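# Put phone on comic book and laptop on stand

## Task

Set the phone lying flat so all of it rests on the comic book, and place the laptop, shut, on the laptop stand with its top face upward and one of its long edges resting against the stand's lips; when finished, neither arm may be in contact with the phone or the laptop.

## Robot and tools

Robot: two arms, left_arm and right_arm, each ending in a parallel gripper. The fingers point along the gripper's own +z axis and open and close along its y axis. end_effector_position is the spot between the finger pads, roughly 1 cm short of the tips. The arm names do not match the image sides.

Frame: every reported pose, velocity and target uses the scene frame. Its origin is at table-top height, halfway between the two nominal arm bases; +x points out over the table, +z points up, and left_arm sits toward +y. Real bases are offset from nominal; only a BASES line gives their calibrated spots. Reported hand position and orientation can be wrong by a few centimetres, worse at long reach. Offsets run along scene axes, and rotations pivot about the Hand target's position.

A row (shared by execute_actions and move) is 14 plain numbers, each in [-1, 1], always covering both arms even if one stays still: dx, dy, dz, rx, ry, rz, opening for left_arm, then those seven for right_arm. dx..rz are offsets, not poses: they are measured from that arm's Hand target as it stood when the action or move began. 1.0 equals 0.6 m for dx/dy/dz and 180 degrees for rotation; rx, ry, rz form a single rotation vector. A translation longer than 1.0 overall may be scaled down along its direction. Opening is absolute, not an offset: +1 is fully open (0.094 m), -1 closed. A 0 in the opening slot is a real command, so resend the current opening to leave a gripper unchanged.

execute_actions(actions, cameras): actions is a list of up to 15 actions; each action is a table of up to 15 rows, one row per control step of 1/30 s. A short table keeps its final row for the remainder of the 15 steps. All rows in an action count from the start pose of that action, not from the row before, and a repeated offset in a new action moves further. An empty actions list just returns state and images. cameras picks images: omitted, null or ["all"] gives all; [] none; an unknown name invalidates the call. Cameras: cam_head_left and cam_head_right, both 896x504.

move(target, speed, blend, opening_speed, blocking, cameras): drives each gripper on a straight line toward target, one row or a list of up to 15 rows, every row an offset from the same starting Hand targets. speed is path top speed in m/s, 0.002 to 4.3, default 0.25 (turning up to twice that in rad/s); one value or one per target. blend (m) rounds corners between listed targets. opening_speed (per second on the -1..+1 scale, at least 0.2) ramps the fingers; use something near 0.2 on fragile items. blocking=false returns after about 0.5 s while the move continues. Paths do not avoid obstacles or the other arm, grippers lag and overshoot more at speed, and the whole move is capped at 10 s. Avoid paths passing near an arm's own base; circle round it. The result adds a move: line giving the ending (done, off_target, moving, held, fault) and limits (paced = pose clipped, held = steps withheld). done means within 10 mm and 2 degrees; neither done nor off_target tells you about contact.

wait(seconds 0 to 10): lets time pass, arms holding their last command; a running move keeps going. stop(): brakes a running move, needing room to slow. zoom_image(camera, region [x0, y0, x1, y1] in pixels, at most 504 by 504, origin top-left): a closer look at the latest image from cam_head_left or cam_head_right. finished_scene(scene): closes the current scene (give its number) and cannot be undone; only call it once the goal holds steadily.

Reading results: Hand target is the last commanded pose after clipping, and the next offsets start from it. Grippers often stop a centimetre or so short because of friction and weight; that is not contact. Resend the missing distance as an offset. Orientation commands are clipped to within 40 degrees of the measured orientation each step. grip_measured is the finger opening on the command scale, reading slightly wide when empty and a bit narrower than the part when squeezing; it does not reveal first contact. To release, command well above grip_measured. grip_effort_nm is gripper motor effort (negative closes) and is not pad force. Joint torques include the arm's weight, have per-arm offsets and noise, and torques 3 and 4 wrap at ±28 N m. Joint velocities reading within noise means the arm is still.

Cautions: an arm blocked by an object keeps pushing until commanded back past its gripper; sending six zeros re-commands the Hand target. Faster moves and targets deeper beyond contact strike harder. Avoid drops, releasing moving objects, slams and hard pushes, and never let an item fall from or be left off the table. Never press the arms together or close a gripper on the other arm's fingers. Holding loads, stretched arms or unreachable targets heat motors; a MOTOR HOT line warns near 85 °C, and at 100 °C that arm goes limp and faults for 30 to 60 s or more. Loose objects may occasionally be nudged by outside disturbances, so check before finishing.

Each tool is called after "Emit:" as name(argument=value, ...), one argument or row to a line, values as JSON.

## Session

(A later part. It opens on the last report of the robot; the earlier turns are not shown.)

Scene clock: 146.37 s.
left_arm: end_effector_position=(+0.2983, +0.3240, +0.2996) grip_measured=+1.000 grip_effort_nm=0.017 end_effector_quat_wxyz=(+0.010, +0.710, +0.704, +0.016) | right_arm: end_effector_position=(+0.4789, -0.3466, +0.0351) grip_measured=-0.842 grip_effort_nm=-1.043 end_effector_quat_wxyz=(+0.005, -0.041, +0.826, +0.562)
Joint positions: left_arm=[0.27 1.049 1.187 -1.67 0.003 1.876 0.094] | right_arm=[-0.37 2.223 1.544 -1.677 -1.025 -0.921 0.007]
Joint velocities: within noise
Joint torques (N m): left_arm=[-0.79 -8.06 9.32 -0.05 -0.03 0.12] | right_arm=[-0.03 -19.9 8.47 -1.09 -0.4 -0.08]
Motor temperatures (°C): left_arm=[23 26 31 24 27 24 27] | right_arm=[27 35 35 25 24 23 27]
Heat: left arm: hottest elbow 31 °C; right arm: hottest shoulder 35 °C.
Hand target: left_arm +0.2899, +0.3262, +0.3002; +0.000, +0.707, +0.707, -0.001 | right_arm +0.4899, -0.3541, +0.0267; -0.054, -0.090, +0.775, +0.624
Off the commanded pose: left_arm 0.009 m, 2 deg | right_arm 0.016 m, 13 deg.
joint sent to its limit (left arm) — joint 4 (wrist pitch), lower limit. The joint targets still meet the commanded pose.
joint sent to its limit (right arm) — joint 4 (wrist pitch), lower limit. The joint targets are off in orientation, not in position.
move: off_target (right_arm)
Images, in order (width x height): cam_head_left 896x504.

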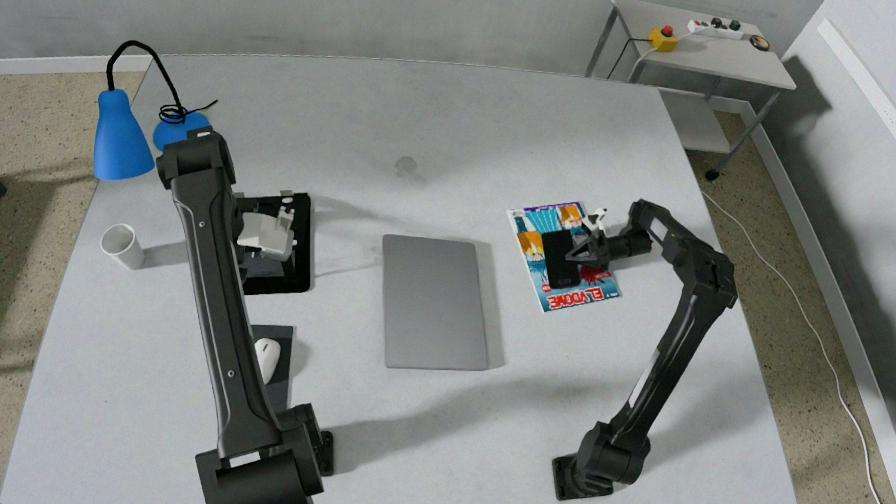

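Emit:
move(
  target=[
    [0,0,0,0,0,0,1,-0.01,0.01,0.012,0,0,0,-0.6],
    [0,0,0,0,0,0,1,-0.01,-0.19,0.0,0,0,0,-0.6],
  ],
  speed=0.12,
  opening_speed=0.4,
  cameras=["cam_head_left"],
)

Emit:
zoom_image(
  camera="cam_head_left",
  region=[480, 160, 680, 360],
)

Scene clock: 154.97 s.
left_arm: end_effector_position=(+0.2983, +0.3240, +0.2996) grip_measured=+1.000 grip_effort_nm=0.012 end_effector_quat_wxyz=(+0.010, +0.710, +0.704, +0.016) | right_arm: end_effector_position=(+0.4730, -0.4582, +0.0325) grip_measured=-0.601 grip_effort_nm=0.056 end_effector_quat_wxyz=(+0.051, -0.013, +0.854, +0.517)
Joint positions: left_arm=[0.27 1.049 1.187 -1.67 0.003 1.876 0.094] | right_arm=[-0.556 2.238 1.629 -1.677 -0.915 -0.946 0.019]
Joint velocities: within noise
Joint torques (N m): left_arm=[-0.85 -8.53 9.43 -0.13 -0.05 0.05] | right_arm=[0.09 -21.25 9.25 -1.07 -0.29 0.03]
Motor temperatures (°C): left_arm=[23 26 31 24 27 24 27] | right_arm=[27 36 35 25 24 23 27]
Heat: left arm: hottest elbow 31 °C; right arm: hottest shoulder 36 °C.
Hand target: left_arm +0.2899, +0.3262, +0.3002; +0.000, +0.707, +0.707, -0.001 | right_arm +0.4839, -0.4682, +0.0267; -0.054, -0.090, +0.775, +0.624
Off the commanded pose: left_arm 0.009 m, 2 deg | right_arm 0.016 m, 21 deg.
joint sent to its limit (left arm) — joint 4 (wrist pitch), lower limit. The joint targets still meet the commanded pose.
joint sent to its limit (right arm) — joint 4 (wrist pitch), lower limit. The joint targets are off in orientation, not in position.
move: off_target (right_arm)
Images, in order (width x height): cam_head_left 896x504.

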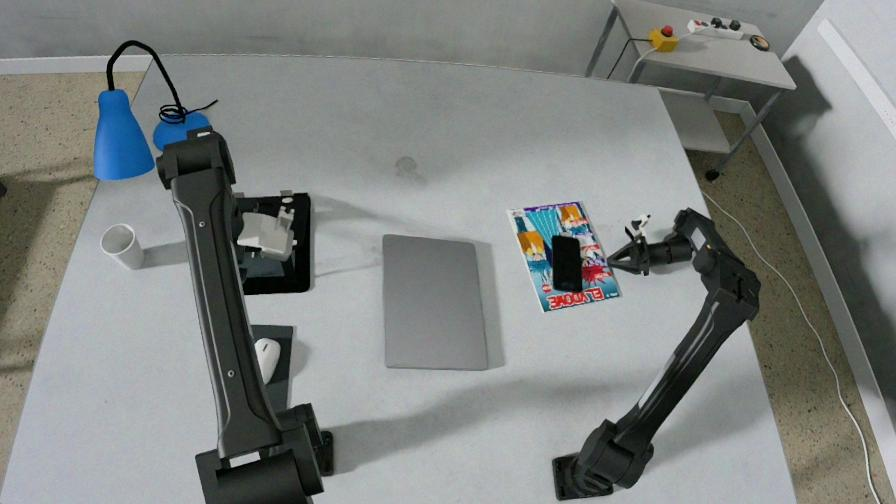

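Scaled by 2.520.

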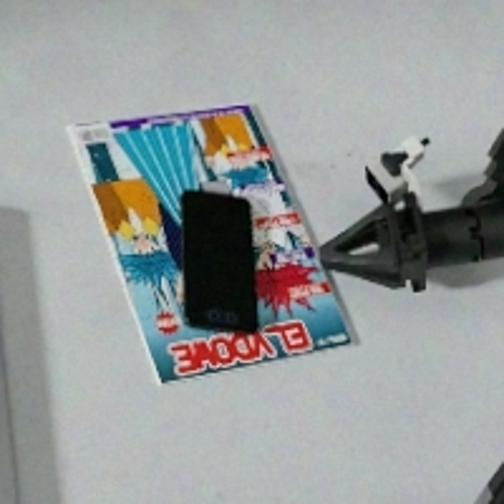

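Emit:
move(
  target=[
    [0,-0.06,0,-0.15,-0.15,-0.215,1,0,-0.05,0.28,0,0,0,-0.6],
    [-0.017,-0.127,-0.083,-0.302,-0.302,-0.430,1,-0.257,0.497,0.288,-0.296,-0.352,0.356,-0.6],
  ],
  speed=0.4,
  blend=[0.05,0],
)

Scene clock: 208.03 s.
left_arm: end_effector_position=(+0.2812, +0.2502, +0.2547) grip_measured=+1.000 grip_effort_nm=0.012 end_effector_quat_wxyz=(+0.632, +0.668, +0.236, +0.313) | right_arm: end_effector_position=(+0.3333, -0.1719, +0.1999) grip_measured=-0.601 grip_effort_nm=0.051 end_effector_quat_wxyz=(+0.004, +0.707, -0.707, -0.003)
Joint positions: left_arm=[0.759 0.601 0.288 -0.07 1.559 2.074 0.094] | right_arm=[0.358 1.374 1.191 -1.398 -0.002 -1.207 0.019]
Joint velocities: within noise
Joint torques (N m): left_arm=[-1.49 -0.26 9.74 1.87 0.36 0.04] | right_arm=[1.03 -13.86 7.12 0.43 0.04 0.22]
Motor temperatures (°C): left_arm=[23 26 31 24 27 24 27] | right_arm=[27 35 36 25 24 23 25]
Heat: left arm: hottest elbow 31 °C; right arm: hottest elbow 36 °C.
Hand target: left_arm +0.2797, +0.2501, +0.2504; +0.593, +0.802, +0.045, +0.059 | right_arm +0.3297, -0.1700, +0.1996; +0.000, +0.707, -0.707, +0.000
Off the commanded pose: left_arm 0.005 m, 49 deg; orientation clipped | right_arm 0.004 m, 1 deg.
joint sent to its limit (left arm) — joint 5 (wrist yaw), upper limit; joint 6 (wrist roll), upper limit. The joint targets are off in orientation, not in position.
move: off_target (left_arm); limits=paced

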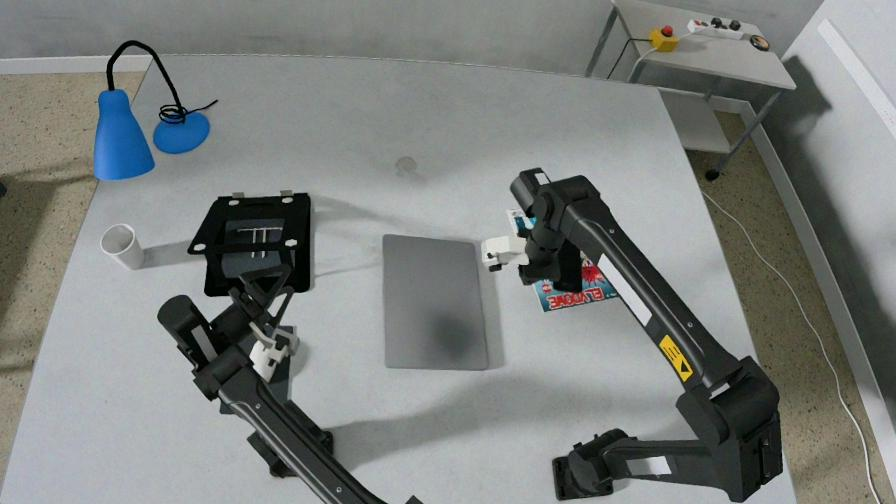

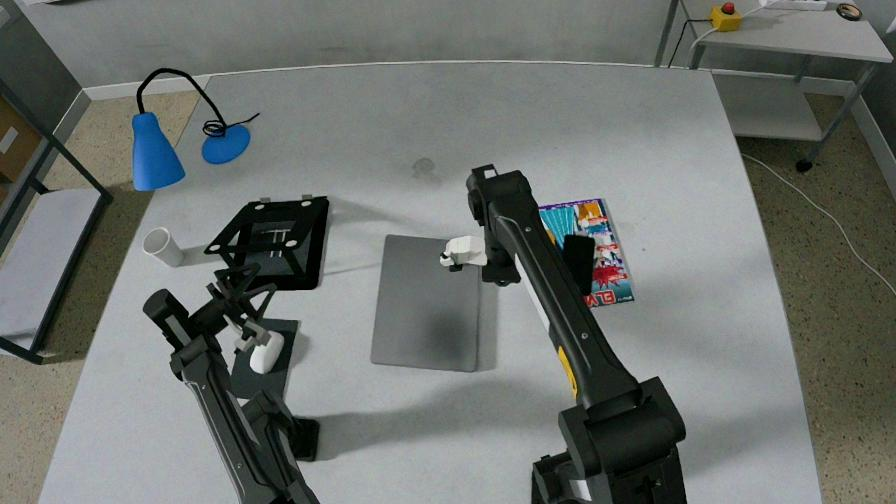

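Emit:
move(
  target=[0.084,-0.083,-0.217,0.0142,0.0163,0.0383,1,0,0,-0.28,0,0,0,1],
  speed=0.3,
)

Emit:
zoom_image(
  camera="cam_head_left",
  region=[280, 200, 530, 400],
)

Emit:
zoom_image(
  camera="cam_head_right",
  region=[280, 200, 530, 400],
)

Scene clock: 223.50 s.
left_arm: end_effector_position=(+0.3168, +0.1970, +0.1137) grip_measured=+1.000 grip_effort_nm=0.007 end_effector_quat_wxyz=(+0.686, +0.686, +0.181, +0.162) | right_arm: end_effector_position=(+0.3333, -0.1720, +0.0411) grip_measured=+0.999 grip_effort_nm=0.071 end_effector_quat_wxyz=(-0.007, +0.707, -0.708, +0.002)
Joint positions: left_arm=[0.45 1.457 0.208 0.72 1.559 2.074 0.094] | right_arm=[0.358 1.531 0.902 -0.926 -0.002 -1.206 0.094]
Joint velocities: within noise
Joint torques (N m): left_arm=[-2.55 -6.18 8.14 1.74 0.39 0.01] | right_arm=[1.03 -11.75 6.05 0.54 0.04 0.22]
Motor temperatures (°C): left_arm=[23 25 32 24 27 24 27] | right_arm=[27 35 35 25 24 23 25]
Heat: left arm: hottest elbow 32 °C; right arm: hottest shoulder 35 °C.
Hand target: left_arm +0.3301, +0.2002, +0.1202; +0.569, +0.812, +0.107, +0.075 | right_arm +0.3297, -0.1700, +0.0315; +0.000, +0.707, -0.707, +0.000
Off the commanded pose: left_arm 0.015 m, 24 deg | right_arm 0.010 m, 1 deg.
joint sent to its limit (left arm) — joint 5 (wrist yaw), upper limit; joint 6 (wrist roll), upper limit. The joint targets are off in orientation, not in position.
move: off_target (left_arm)

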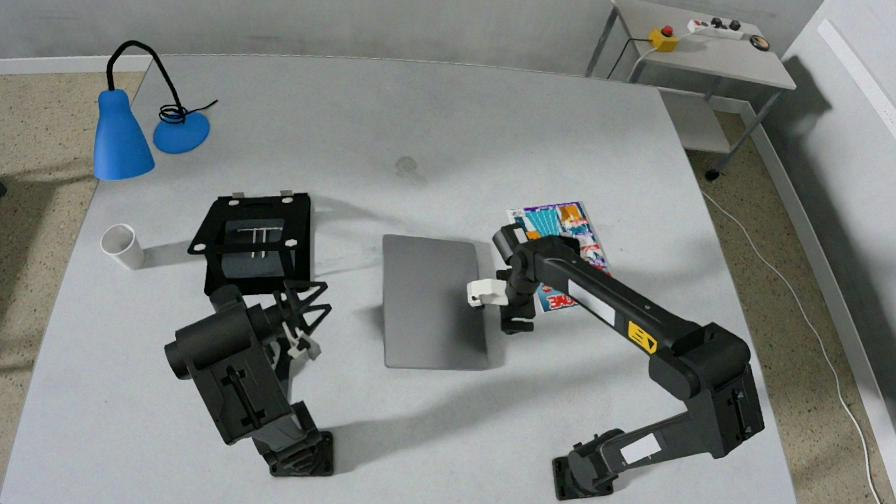

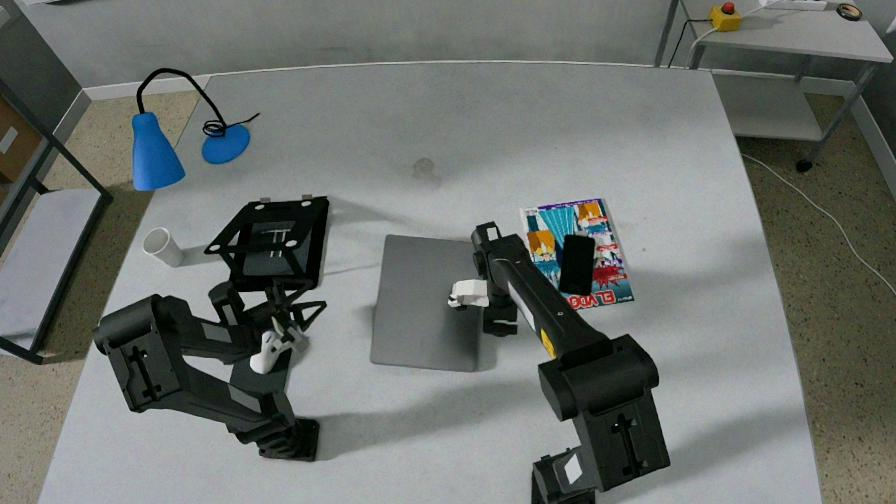

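Scaled by 2.016.

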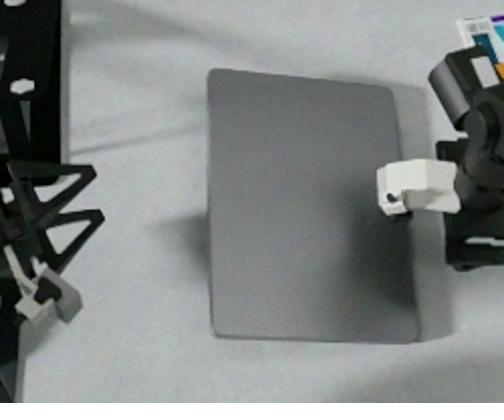

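Scaled by 2.016.

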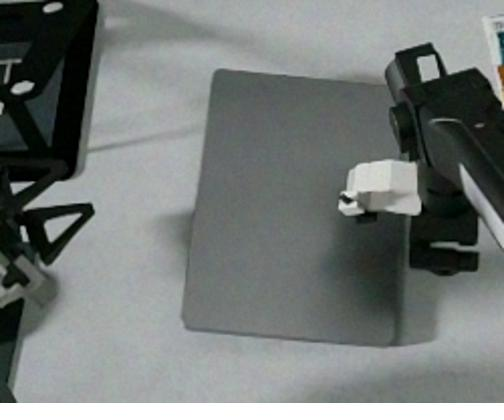

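Emit:
move(
  target=[
    [-0.1,0,0.13,-0.115,0.429,0.161,1,0,0,0.22,0,0,0,1],
    [-0.1,0,0.13,-0.243,0.908,0.342,1,0.392,0.317,0.215,0,0,-0.5,1],
  ],
  speed=0.5,
)

Emit:
zoom_image(
  camera="cam_head_left",
  region=[280, 200, 530, 400],
)

Scene clock: 257.63 s.
left_arm: end_effector_position=(+0.2555, +0.1946, +0.1843) grip_measured=+1.000 grip_effort_nm=-0.022 end_effector_quat_wxyz=(+0.063, -0.123, +0.805, -0.577) | right_arm: end_effector_position=(+0.5549, +0.0073, +0.1602) grip_measured=+0.999 grip_effort_nm=0.056 end_effector_quat_wxyz=(-0.007, +0.001, +1.000, -0.002)
Joint positions: left_arm=[0.51 1.174 0.599 -1.665 1.14 0.675 0.094] | right_arm=[0.492 2.149 2.137 -1.573 -0.002 0.499 0.094]
Joint velocities: within noise
Joint torques (N m): left_arm=[-2.96 -6.12 13.23 -1.02 0.33 -0.03] | right_arm=[1.14 -22.83 12.83 -0.28 0.12 0.24]
Motor temperatures (°C): left_arm=[23 25 32 24 27 24 27] | right_arm=[27 35 35 25 24 23 25]
Heat: left arm: hottest elbow 32 °C; right arm: hottest shoulder 35 °C.
Hand target: left_arm +0.2701, +0.2002, +0.1982; +0.074, -0.108, +0.812, -0.569 | right_arm +0.5648, +0.0204, +0.1605; +0.000, +0.000, +1.000, +0.000
Off the commanded pose: left_arm 0.021 m, 2 deg | right_arm 0.016 m, 1 deg.
move: off_target (left_arm, right_arm)

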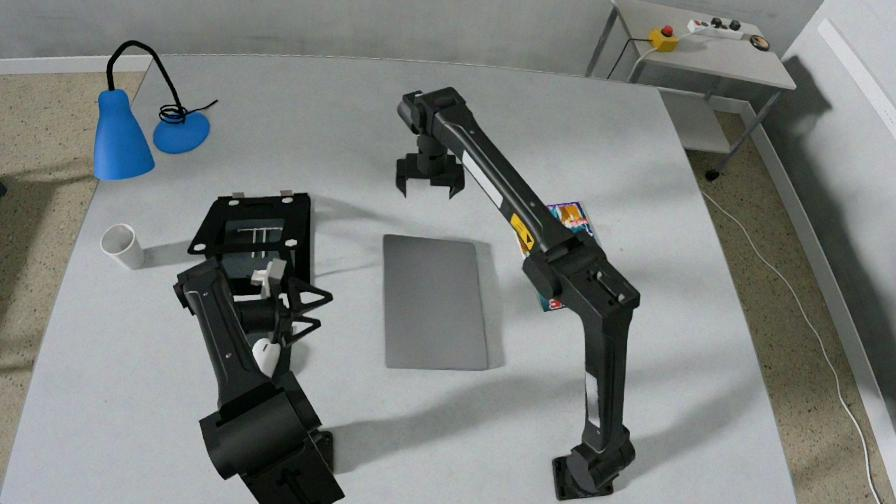

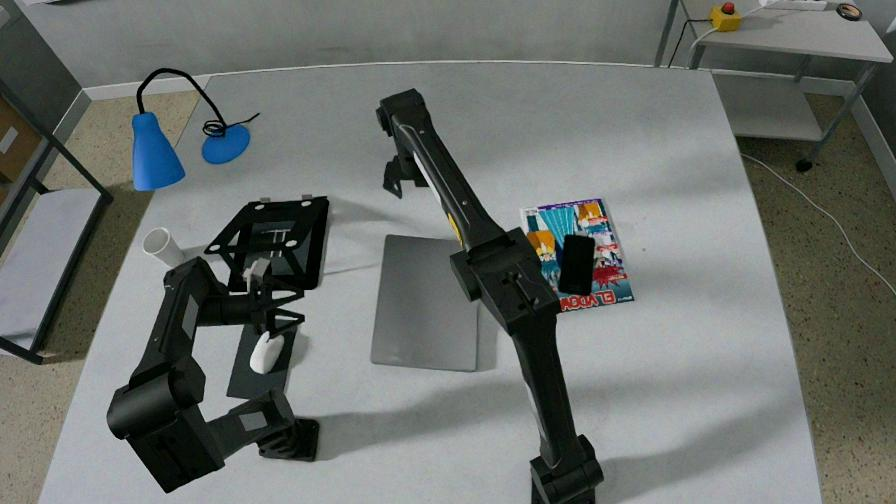

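Scaled by 2.016.

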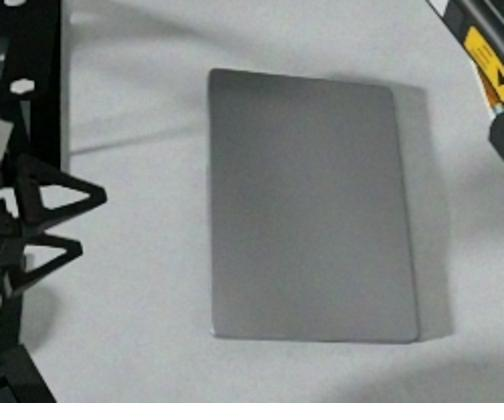

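Emit:
move(
  target=[
    [0,0,0,0,0,0,1,0,0,-0.245,0,0,0,1],
    [0,0,0,0,0,0,1,-0.16,0,-0.248,0,0,0,1],
  ],
  speed=[0.25,0.1],
)

Emit:
zoom_image(
  camera="cam_head_left",
  region=[280, 200, 530, 400],
)

Scene clock: 264.43 s.
left_arm: end_effector_position=(+0.2555, +0.1946, +0.1843) grip_measured=+1.000 grip_effort_nm=-0.022 end_effector_quat_wxyz=(+0.063, -0.123, +0.805, -0.577) | right_arm: end_effector_position=(+0.4924, +0.0121, +0.0178) grip_measured=+0.999 grip_effort_nm=0.056 end_effector_quat_wxyz=(+0.017, +0.004, +1.000, +0.005)
Joint positions: left_arm=[0.51 1.174 0.599 -1.665 1.14 0.674 0.094] | right_arm=[0.551 2.065 1.609 -1.081 0.01 0.563 0.094]
Joint velocities: within noise
Joint torques (N m): left_arm=[-1.55 -6.48 13 -0.83 0.32 0.01] | right_arm=[2.37 -24.29 5.11 -0.16 -0.23 0.34]
Motor temperatures (°C): left_arm=[23 25 33 24 27 24 27] | right_arm=[27 35 36 25 24 23 25]
Heat: left arm: hottest elbow 33 °C; right arm: hottest elbow 36 °C.
Hand target: left_arm +0.2701, +0.2002, +0.1982; +0.074, -0.108, +0.812, -0.569 | right_arm +0.4689, +0.0203, +0.0118; +0.000, +0.000, +1.000, +0.000
Off the commanded pose: left_arm 0.021 m, 2 deg | right_arm 0.026 m, 2 deg.
move: off_target (left_arm, right_arm)

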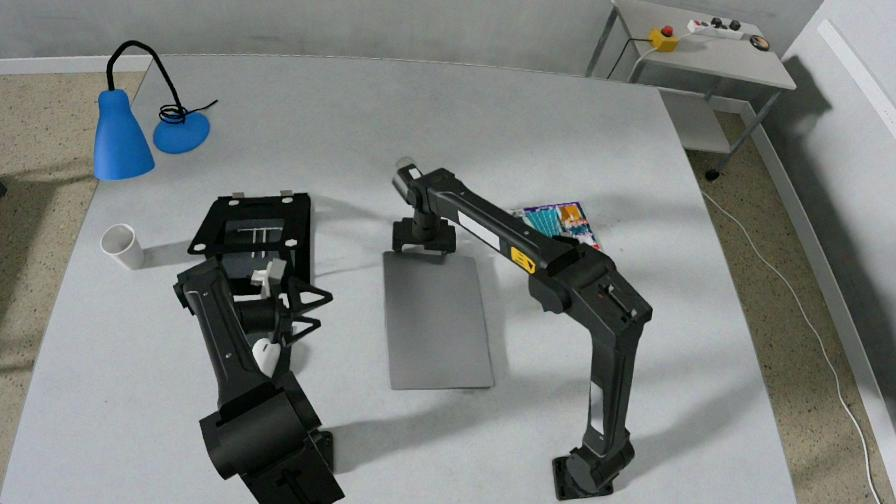

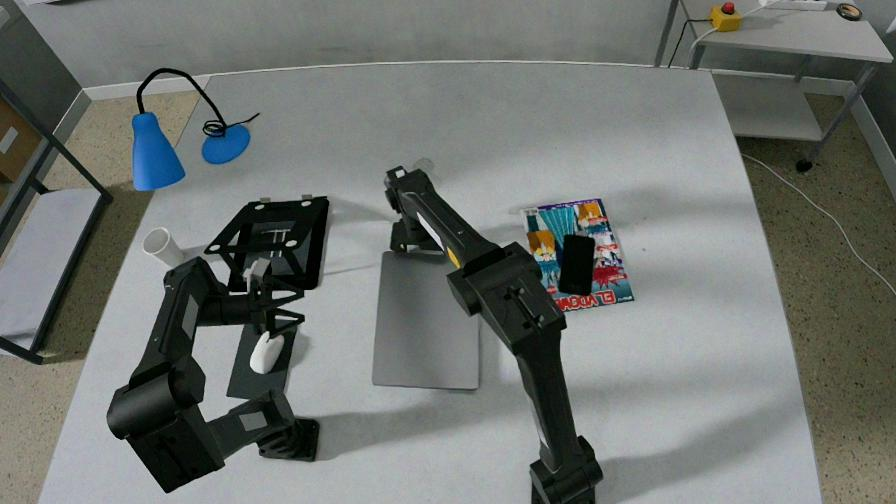

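Scaled by 2.016.

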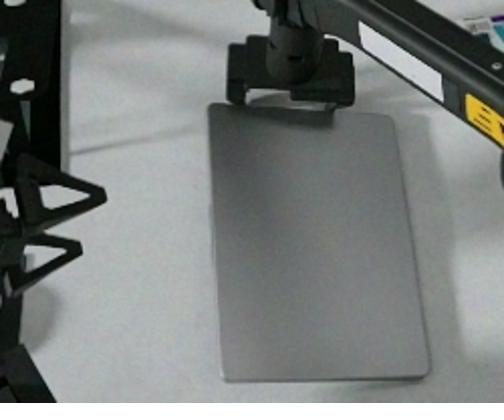

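Emit:
move(
  target=[
    [0,0,0,0,0,0,1,-0.115,-0.01,0,0,0,0,1],
    [0,0,0,0,0,0,1,-0.07,-0.01,0.0,0,0,0,1],
    [0,0,0,0,0,0,1,-0.05,-0.01,0.25,0,0,0,1],
    [0,0,0,0,0,0,1,-0.36,-0.32,0.25,0,0,0.5,1],
  ],
  speed=[0.1,0.1,0.3,0.4],
)

Emit:
zoom_image(
  camera="cam_head_left",
  region=[280, 200, 530, 400],
)

Scene clock: 274.93 s.
left_arm: end_effector_position=(+0.2555, +0.1946, +0.1843) grip_measured=+1.000 grip_effort_nm=-0.022 end_effector_quat_wxyz=(+0.063, -0.123, +0.805, -0.577) | right_arm: end_effector_position=(+0.2565, -0.1655, +0.1630) grip_measured=+0.999 grip_effort_nm=0.046 end_effector_quat_wxyz=(-0.002, +0.709, -0.705, +0.002)
Joint positions: left_arm=[0.51 1.174 0.599 -1.665 1.14 0.674 0.094] | right_arm=[0.464 1.205 0.941 -1.302 0.002 -1.107 0.094]
Joint velocities: within noise
Joint torques (N m): left_arm=[-2.67 -5.95 12.96 -0.99 0.3 -0.03] | right_arm=[-0.38 -10.58 7.02 0.01 -0.1 0.09]
Motor temperatures (°C): left_arm=[23 25 34 24 27 24 27] | right_arm=[27 35 36 25 24 23 25]
Heat: left arm: hottest elbow 34 °C; right arm: hottest elbow 36 °C.
Hand target: left_arm +0.2701, +0.2002, +0.1982; +0.074, -0.108, +0.812, -0.569 | right_arm +0.2528, -0.1717, +0.1617; +0.000, +0.707, -0.707, +0.000
Off the commanded pose: left_arm 0.021 m, 2 deg | right_arm 0.007 m, 0 deg.
move: off_target (left_arm)

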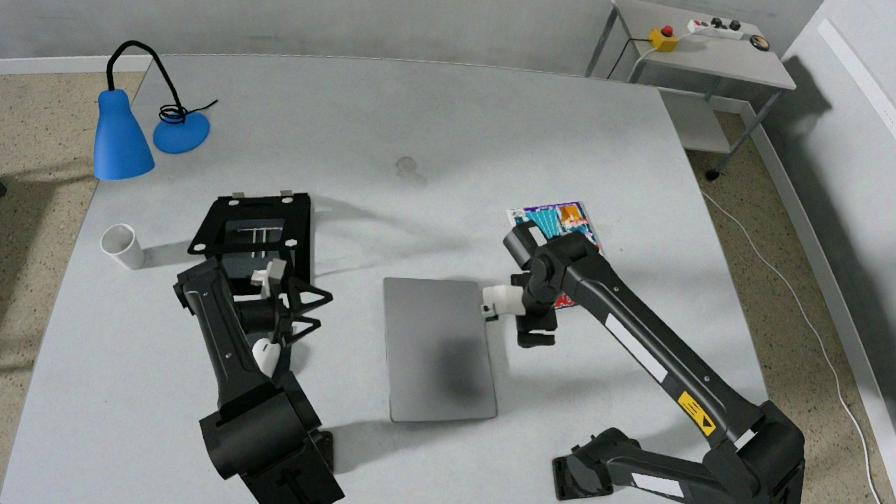

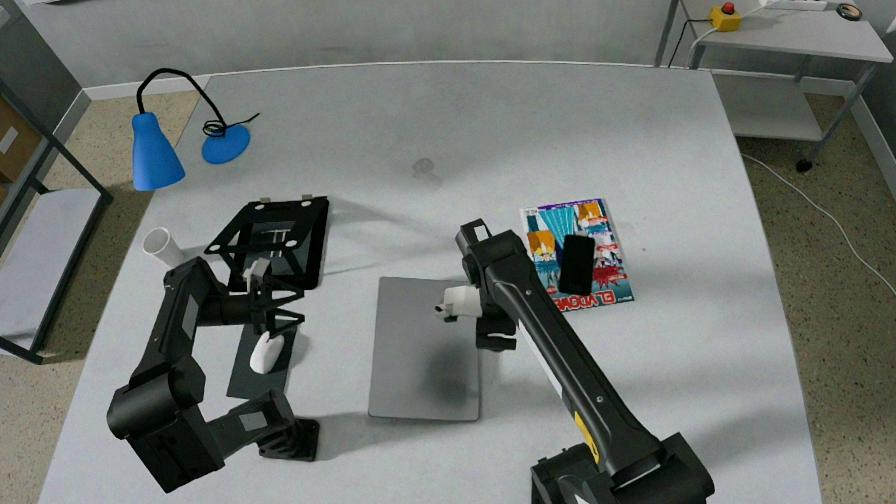

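Scaled by 2.016.

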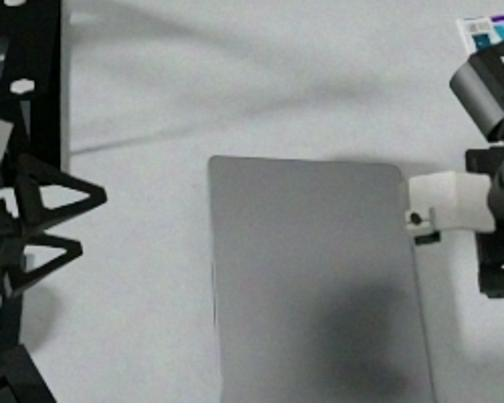

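Emit:
move(
  target=[
    [0.1,0.3,0.22,0,0,0,1,-0.055,0.594,0.014,0,0,0,1],
    [0.1,0.3,0.22,0,0,0,1,-0.055,0.594,-0.253,0,0,0,1],
    [0.1,0.3,0.22,0,0,0,1,-0.055,0.361,-0.253,0,0,0,1],
    [0.1,0.3,0.22,0,0,0,1,-0.055,0.41,-0.253,0,0,0,1],
    [0.1,0.3,0.22,0,0,0,1,-0.055,0.41,0.014,0,0,0,1],
    [0.1,0.2,0.18,0,0,0,1,-0.05,-0.05,0.014,0,0,0,1],
  ],
  speed=[0.4,0.25,0.1,0.1,0.3,0.4],
)

Emit:
zoom_image(
  camera="cam_head_left",
  region=[280, 240, 530, 440],
)

Scene clock: 291.47 s.
left_arm: end_effector_position=(+0.3341, +0.3287, +0.3041) grip_measured=+1.000 grip_effort_nm=-0.022 end_effector_quat_wxyz=(+0.204, -0.207, +0.833, -0.471) | right_arm: end_effector_position=(+0.2272, -0.1962, +0.1727) grip_measured=+0.999 grip_effort_nm=0.042 end_effector_quat_wxyz=(-0.007, +0.709, -0.705, +0.003)
Joint positions: left_arm=[0.746 1.16 1.036 -1.669 1.064 0.419 0.094] | right_arm=[0.414 1.078 0.872 -1.351 0.002 -1.157 0.094]
Joint velocities: within noise
Joint torques (N m): left_arm=[-2.55 -9.82 9.01 -0.4 0.69 0.02] | right_arm=[-0.26 -8 7.32 -0.2 -0.1 0.11]
Motor temperatures (°C): left_arm=[23 25 35 24 27 24 27] | right_arm=[27 35 36 25 24 23 25]
Heat: left arm: hottest elbow 35 °C; right arm: hottest elbow 36 °C.
Hand target: left_arm +0.3301, +0.3202, +0.3063; +0.074, -0.108, +0.812, -0.569 | right_arm +0.2228, -0.2018, +0.1701; +0.000, +0.707, -0.707, +0.000
Off the commanded pose: left_arm 0.010 m, 22 deg | right_arm 0.007 m, 1 deg.
joint sent to its limit (left arm) — joint 4 (wrist pitch), lower limit. The joint targets are off in orientation, not in position.
move: off_target (left_arm)

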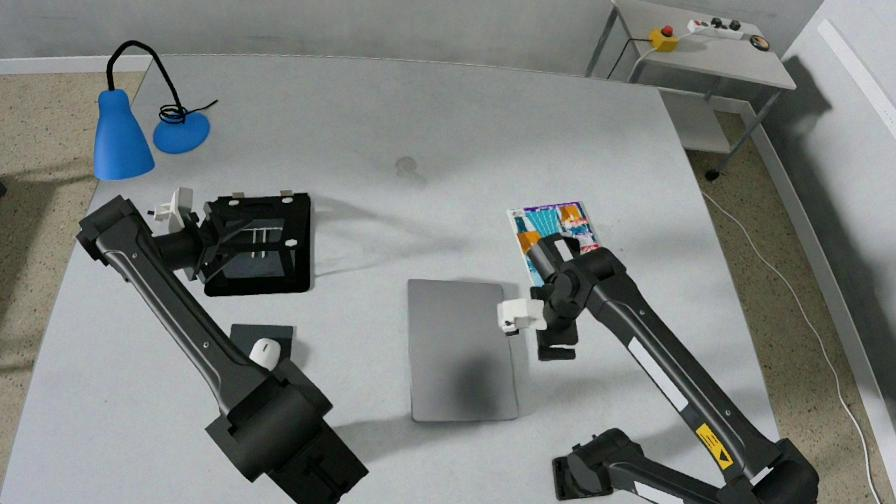

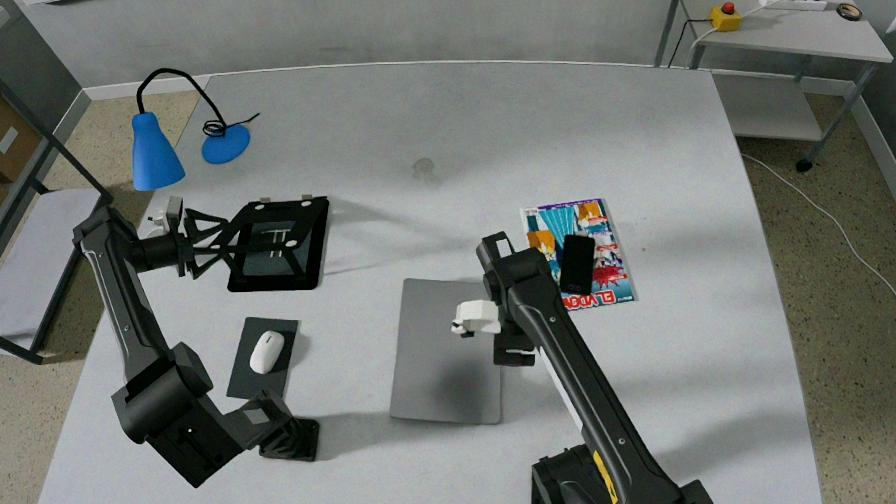

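Scaled by 2.016.

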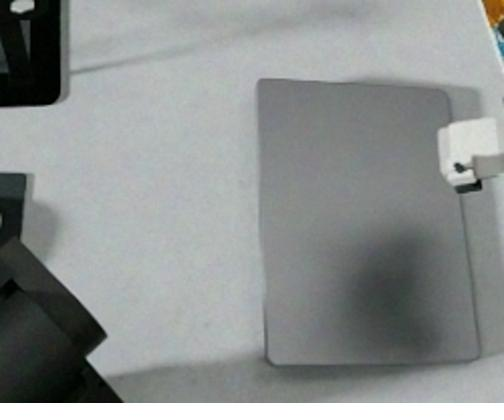

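Emit:
move(
  target=[
    [-0.192,-0.267,-0.15,0,0,0.017,1,0,0.03,-0.264,0,0,0,1],
    [-0.192,-0.267,-0.367,0,0,0.017,0.2,0,0.03,-0.264,0,0,0,1],
  ],
  speed=0.3,
)

Emit:
zoom_image(
  camera="cam_head_left",
  region=[280, 240, 530, 440],
)

Emit:
zoom_image(
  camera="cam_head_right",
  region=[280, 240, 530, 440],
)

Scene clock: 299.60 s.
left_arm: end_effector_position=(+0.2180, +0.1644, +0.0880) grip_measured=+0.203 grip_effort_nm=-0.085 end_effector_quat_wxyz=(+0.095, -0.132, +0.809, -0.564) | right_arm: end_effector_position=(+0.2271, -0.1860, +0.0189) grip_measured=+0.999 grip_effort_nm=0.042 end_effector_quat_wxyz=(-0.007, +0.705, -0.709, +0.003)
Joint positions: left_arm=[0.477 1.183 0.309 -1.146 1.178 0.487 0.057] | right_arm=[0.446 1.313 0.602 -0.844 0.001 -1.115 0.094]
Joint velocities: within noise
Joint torques (N m): left_arm=[-2.37 -3.31 5.27 0.09 0.63 0.03] | right_arm=[1.44 -7.53 5.76 0.5 -0.07 0.21]
Motor temperatures (°C): left_arm=[23 25 34 24 27 24 27] | right_arm=[27 34 35 25 24 23 25]
Heat: left arm: hottest elbow 34 °C; right arm: hottest elbow 35 °C.
Hand target: left_arm +0.2149, +0.1600, +0.0860; +0.089, -0.129, +0.809, -0.567 | right_arm +0.2229, -0.1837, +0.0117; +0.000, +0.707, -0.707, +0.000
Off the commanded pose: left_arm 0.006 m, 1 deg | right_arm 0.009 m, 1 deg.
move: done

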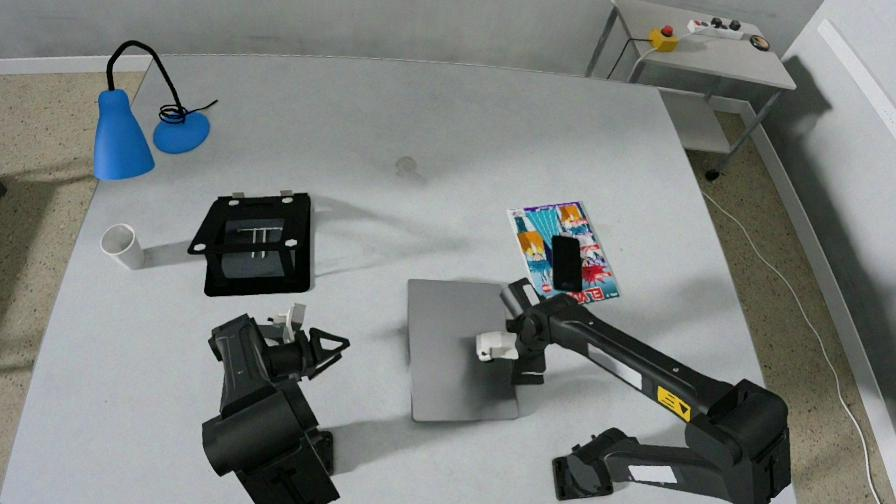

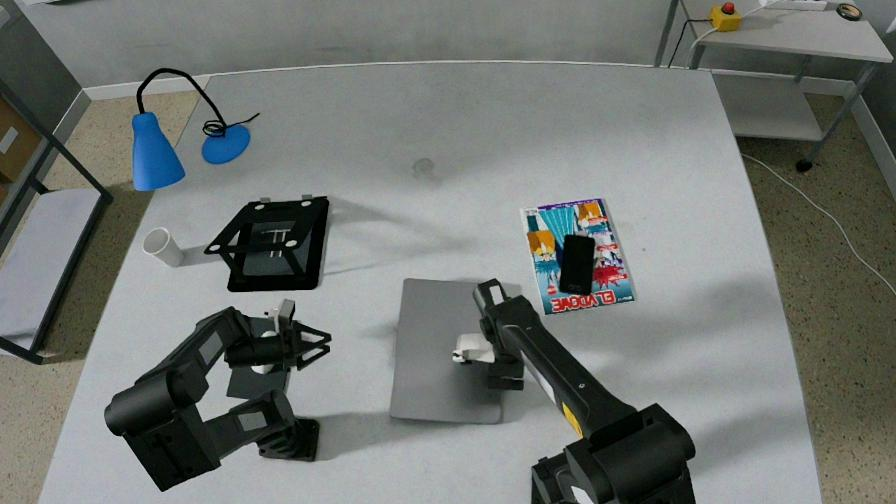

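Scaled by 2.016.

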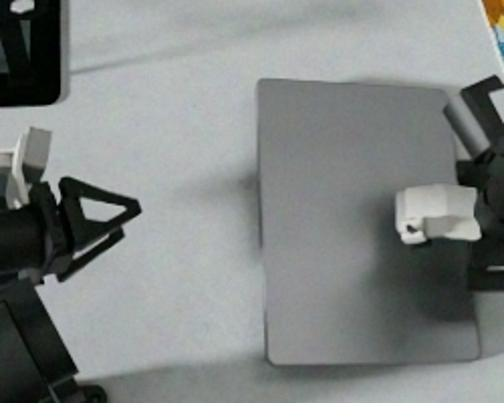

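Scaled by 2.016.

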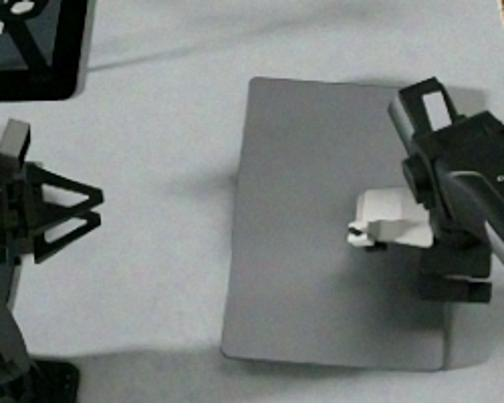

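Emit:
move(
  target=[0,-0.06,-0.083,0,0,0,0.2,0,0.0,0,0,0,0,1],
  speed=0.15,
)

Emit:
zoom_image(
  camera="cam_head_left",
  region=[300, 300, 450, 400],
)

Emit:
zoom_image(
  camera="cam_head_right",
  region=[280, 300, 430, 400],
)

Scene clock: 308.13 s.
left_arm: end_effector_position=(+0.2179, +0.1273, +0.0365) grip_measured=+0.202 grip_effort_nm=-0.081 end_effector_quat_wxyz=(+0.089, -0.136, +0.807, -0.567) | right_arm: end_effector_position=(+0.2271, -0.1860, +0.0189) grip_measured=+0.999 grip_effort_nm=0.042 end_effector_quat_wxyz=(-0.007, +0.705, -0.709, +0.003)
Joint positions: left_arm=[0.246 1.237 0.126 -0.329 1.22 -0.151 0.056] | right_arm=[0.446 1.313 0.602 -0.844 0.001 -1.115 0.094]
Joint velocities: within noise
Joint torques (N m): left_arm=[-2.37 -5.07 4.23 0.81 0.47 0] | right_arm=[1.44 -7.36 5.76 0.5 -0.07 0.22]
Motor temperatures (°C): left_arm=[23 25 33 24 27 24 27] | right_arm=[27 34 35 25 24 23 25]
Heat: left arm: hottest elbow 33 °C; right arm: hottest elbow 35 °C.
Hand target: left_arm +0.2149, +0.1240, +0.0362; +0.090, -0.129, +0.809, -0.567 | right_arm +0.2228, -0.1837, +0.0117; +0.000, +0.707, -0.707, +0.000
Off the commanded pose: left_arm 0.004 m, 1 deg | right_arm 0.009 m, 1 deg.
move: done

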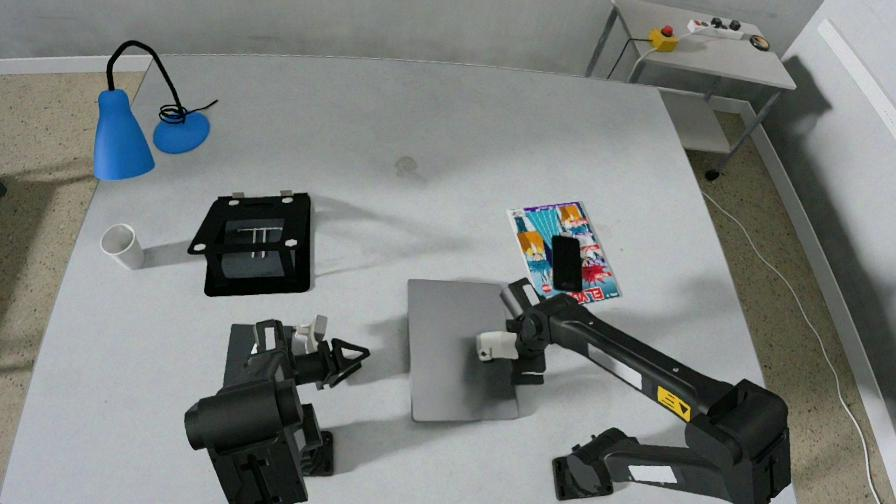

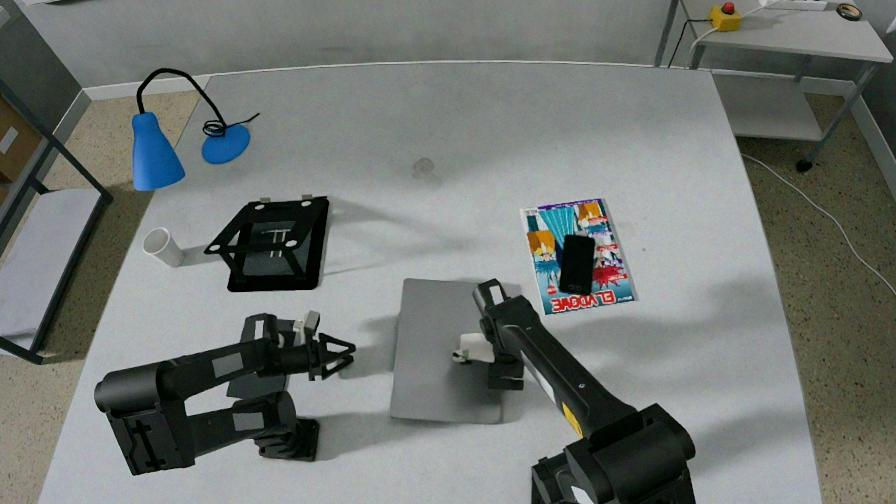

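Scaled by 3.360.

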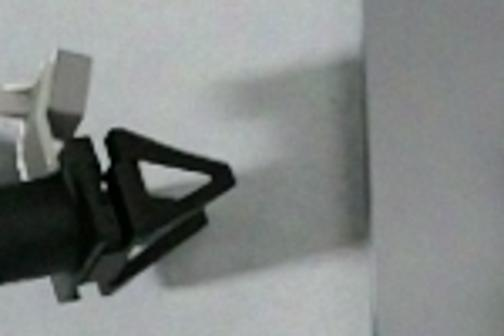

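Scaled by 3.360.

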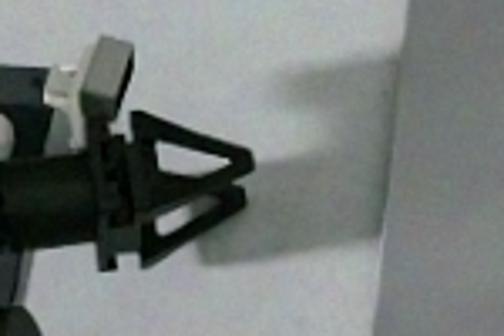

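Emit:
move(
  target=[0,-0.11,-0.012,0,0,0,0.2,0,0.0,0,0,0,0,1],
  speed=0.15,
)

Emit:
zoom_image(
  camera="cam_head_left",
  region=[330, 300, 480, 400],
)

Emit:
zoom_image(
  camera="cam_head_right",
  region=[310, 300, 460, 400],
)

Scene clock: 315.83 s.
left_arm: end_effector_position=(+0.2176, +0.0619, +0.0324) grip_measured=+0.202 grip_effort_nm=-0.071 end_effector_quat_wxyz=(+0.082, -0.085, +0.827, -0.549) | right_arm: end_effector_position=(+0.2271, -0.1860, +0.0189) grip_measured=+0.999 grip_effort_nm=0.042 end_effector_quat_wxyz=(-0.007, +0.705, -0.709, +0.003)
Joint positions: left_arm=[-0.206 1.271 0.027 0.459 0.998 -0.827 0.056] | right_arm=[0.446 1.313 0.602 -0.844 0.001 -1.115 0.094]
Joint velocities: within noise
Joint torques (N m): left_arm=[-0.79 -4.66 5.16 0.7 0.35 0.13] | right_arm=[1.32 -7.36 5.75 0.51 -0.07 0.21]
Motor temperatures (°C): left_arm=[23 25 32 24 27 24 27] | right_arm=[27 34 34 25 24 23 25]
Heat: left arm: hottest elbow 32 °C; right arm: hottest shoulder 34 °C.
Hand target: left_arm +0.2190, +0.0627, +0.0327; +0.082, -0.085, +0.828, -0.548 (not the last commanded pose) | right_arm +0.2228, -0.1837, +0.0117; +0.000, +0.707, -0.707, +0.000
Off the commanded pose: left_arm 0.006 m, 6 deg | right_arm 0.009 m, 1 deg.
move: held (left_arm; a check stopped the path); limits=held
pose unreachable (left arm): on one or more control steps of this call, first in action 0 (counted from 0), this arm could not follow its commanded pose, so it was not sent that pose on those steps. It may still have moved: this result reports where it is.
cause: moving toward the commanded pose would bring two parts of the arm too close to each other (its shoulder (the part past joint 1) and its forearm (the part past joint 3), with joints 2 (shoulder) and 3 (elbow) between them).

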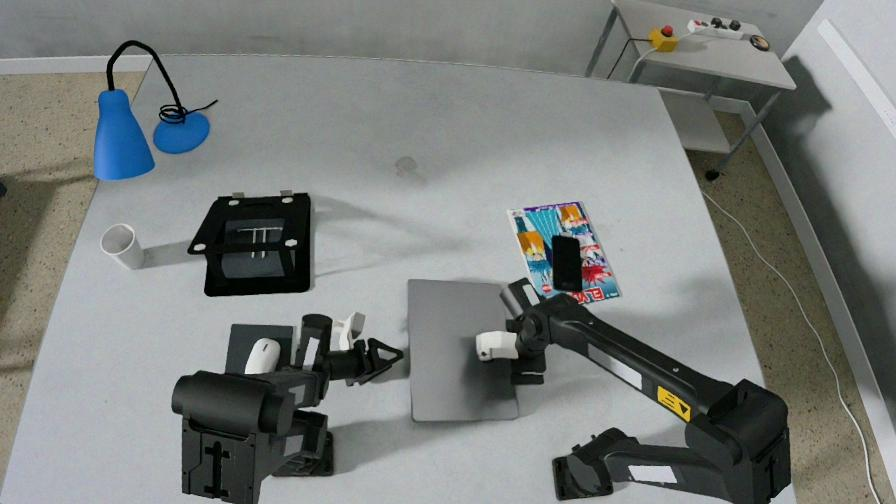

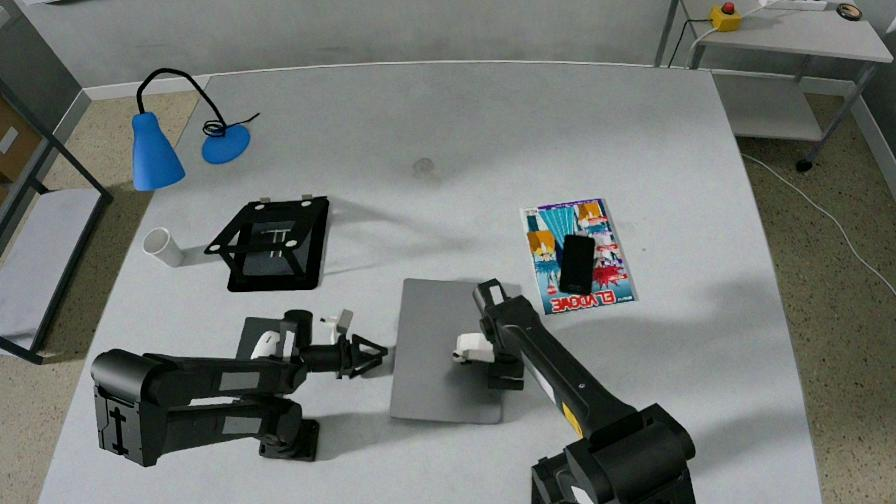

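Scaled by 3.360.

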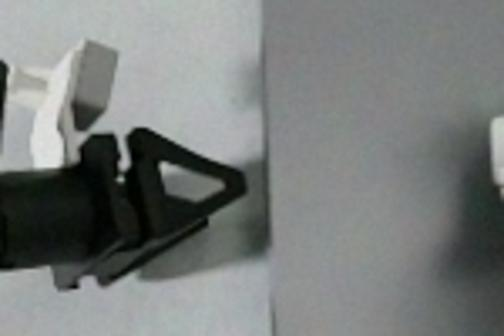

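Scaled by 3.360.

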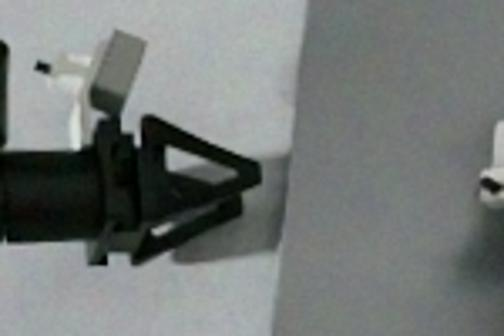

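Emit:
move(
  target=[
    [0.082,0.025,0.008,0,0,0,0.2,0,0.0,0,0,0,0,1],
    [0.082,-0.03,0.0,0,0,0,0.2,0,0.0,0,0,0,0,1],
  ],
  speed=0.12,
)

Emit:
zoom_image(
  camera="cam_head_left",
  region=[330, 290, 480, 390],
)

Emit:
zoom_image(
  camera="cam_head_right",
  region=[310, 290, 460, 390],
)

Scene clock: 336.47 s.
left_arm: end_effector_position=(+0.2604, +0.0496, +0.0324) grip_measured=+0.202 grip_effort_nm=-0.061 end_effector_quat_wxyz=(+0.079, -0.090, +0.828, -0.548) | right_arm: end_effector_position=(+0.2271, -0.1860, +0.0189) grip_measured=+0.999 grip_effort_nm=0.042 end_effector_quat_wxyz=(-0.007, +0.705, -0.709, +0.003)
Joint positions: left_arm=[-0.231 1.412 0.138 0.511 0.978 -0.867 0.056] | right_arm=[0.446 1.313 0.602 -0.844 0.001 -1.115 0.094]
Joint velocities: within noise
Joint torques (N m): left_arm=[-2.55 -5.77 6.38 1.88 -0.11 0.01] | right_arm=[1.38 -7.41 5.72 0.49 -0.07 0.22]
Motor temperatures (°C): left_arm=[23 25 31 24 27 24 27] | right_arm=[27 33 33 25 24 23 25]
Heat: left arm: hottest elbow 31 °C; right arm: hottest shoulder 33 °C.
Hand target: left_arm +0.2681, +0.0447, +0.0326; +0.082, -0.085, +0.828, -0.548 | right_arm +0.2228, -0.1837, +0.0117; +0.000, +0.707, -0.707, +0.000
Off the commanded pose: left_arm 0.009 m, 1 deg | right_arm 0.009 m, 1 deg.
move: done

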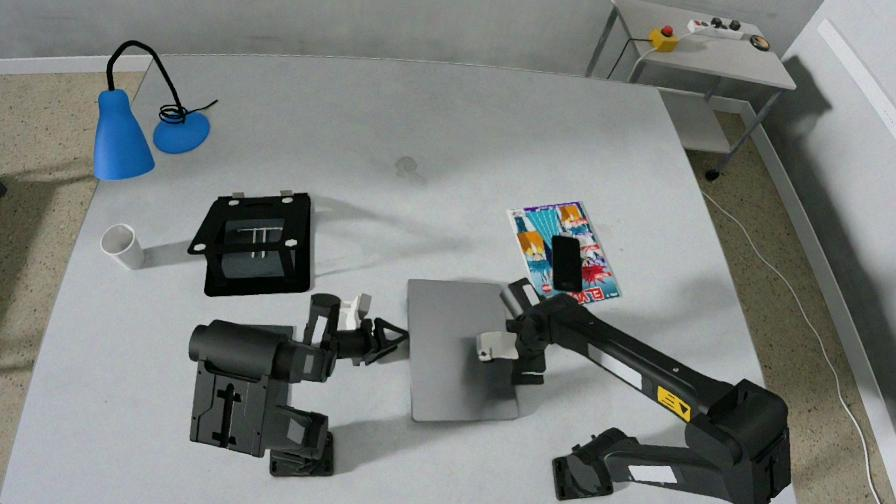

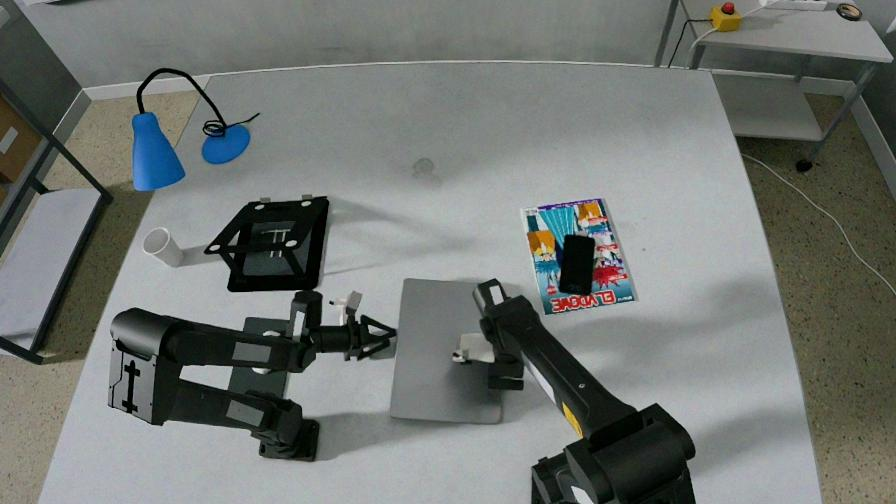

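Scaled by 3.360.

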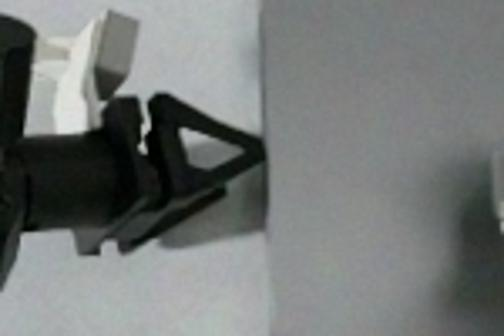

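Scaled by 3.360.

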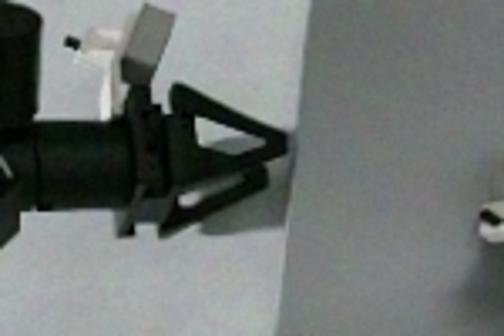

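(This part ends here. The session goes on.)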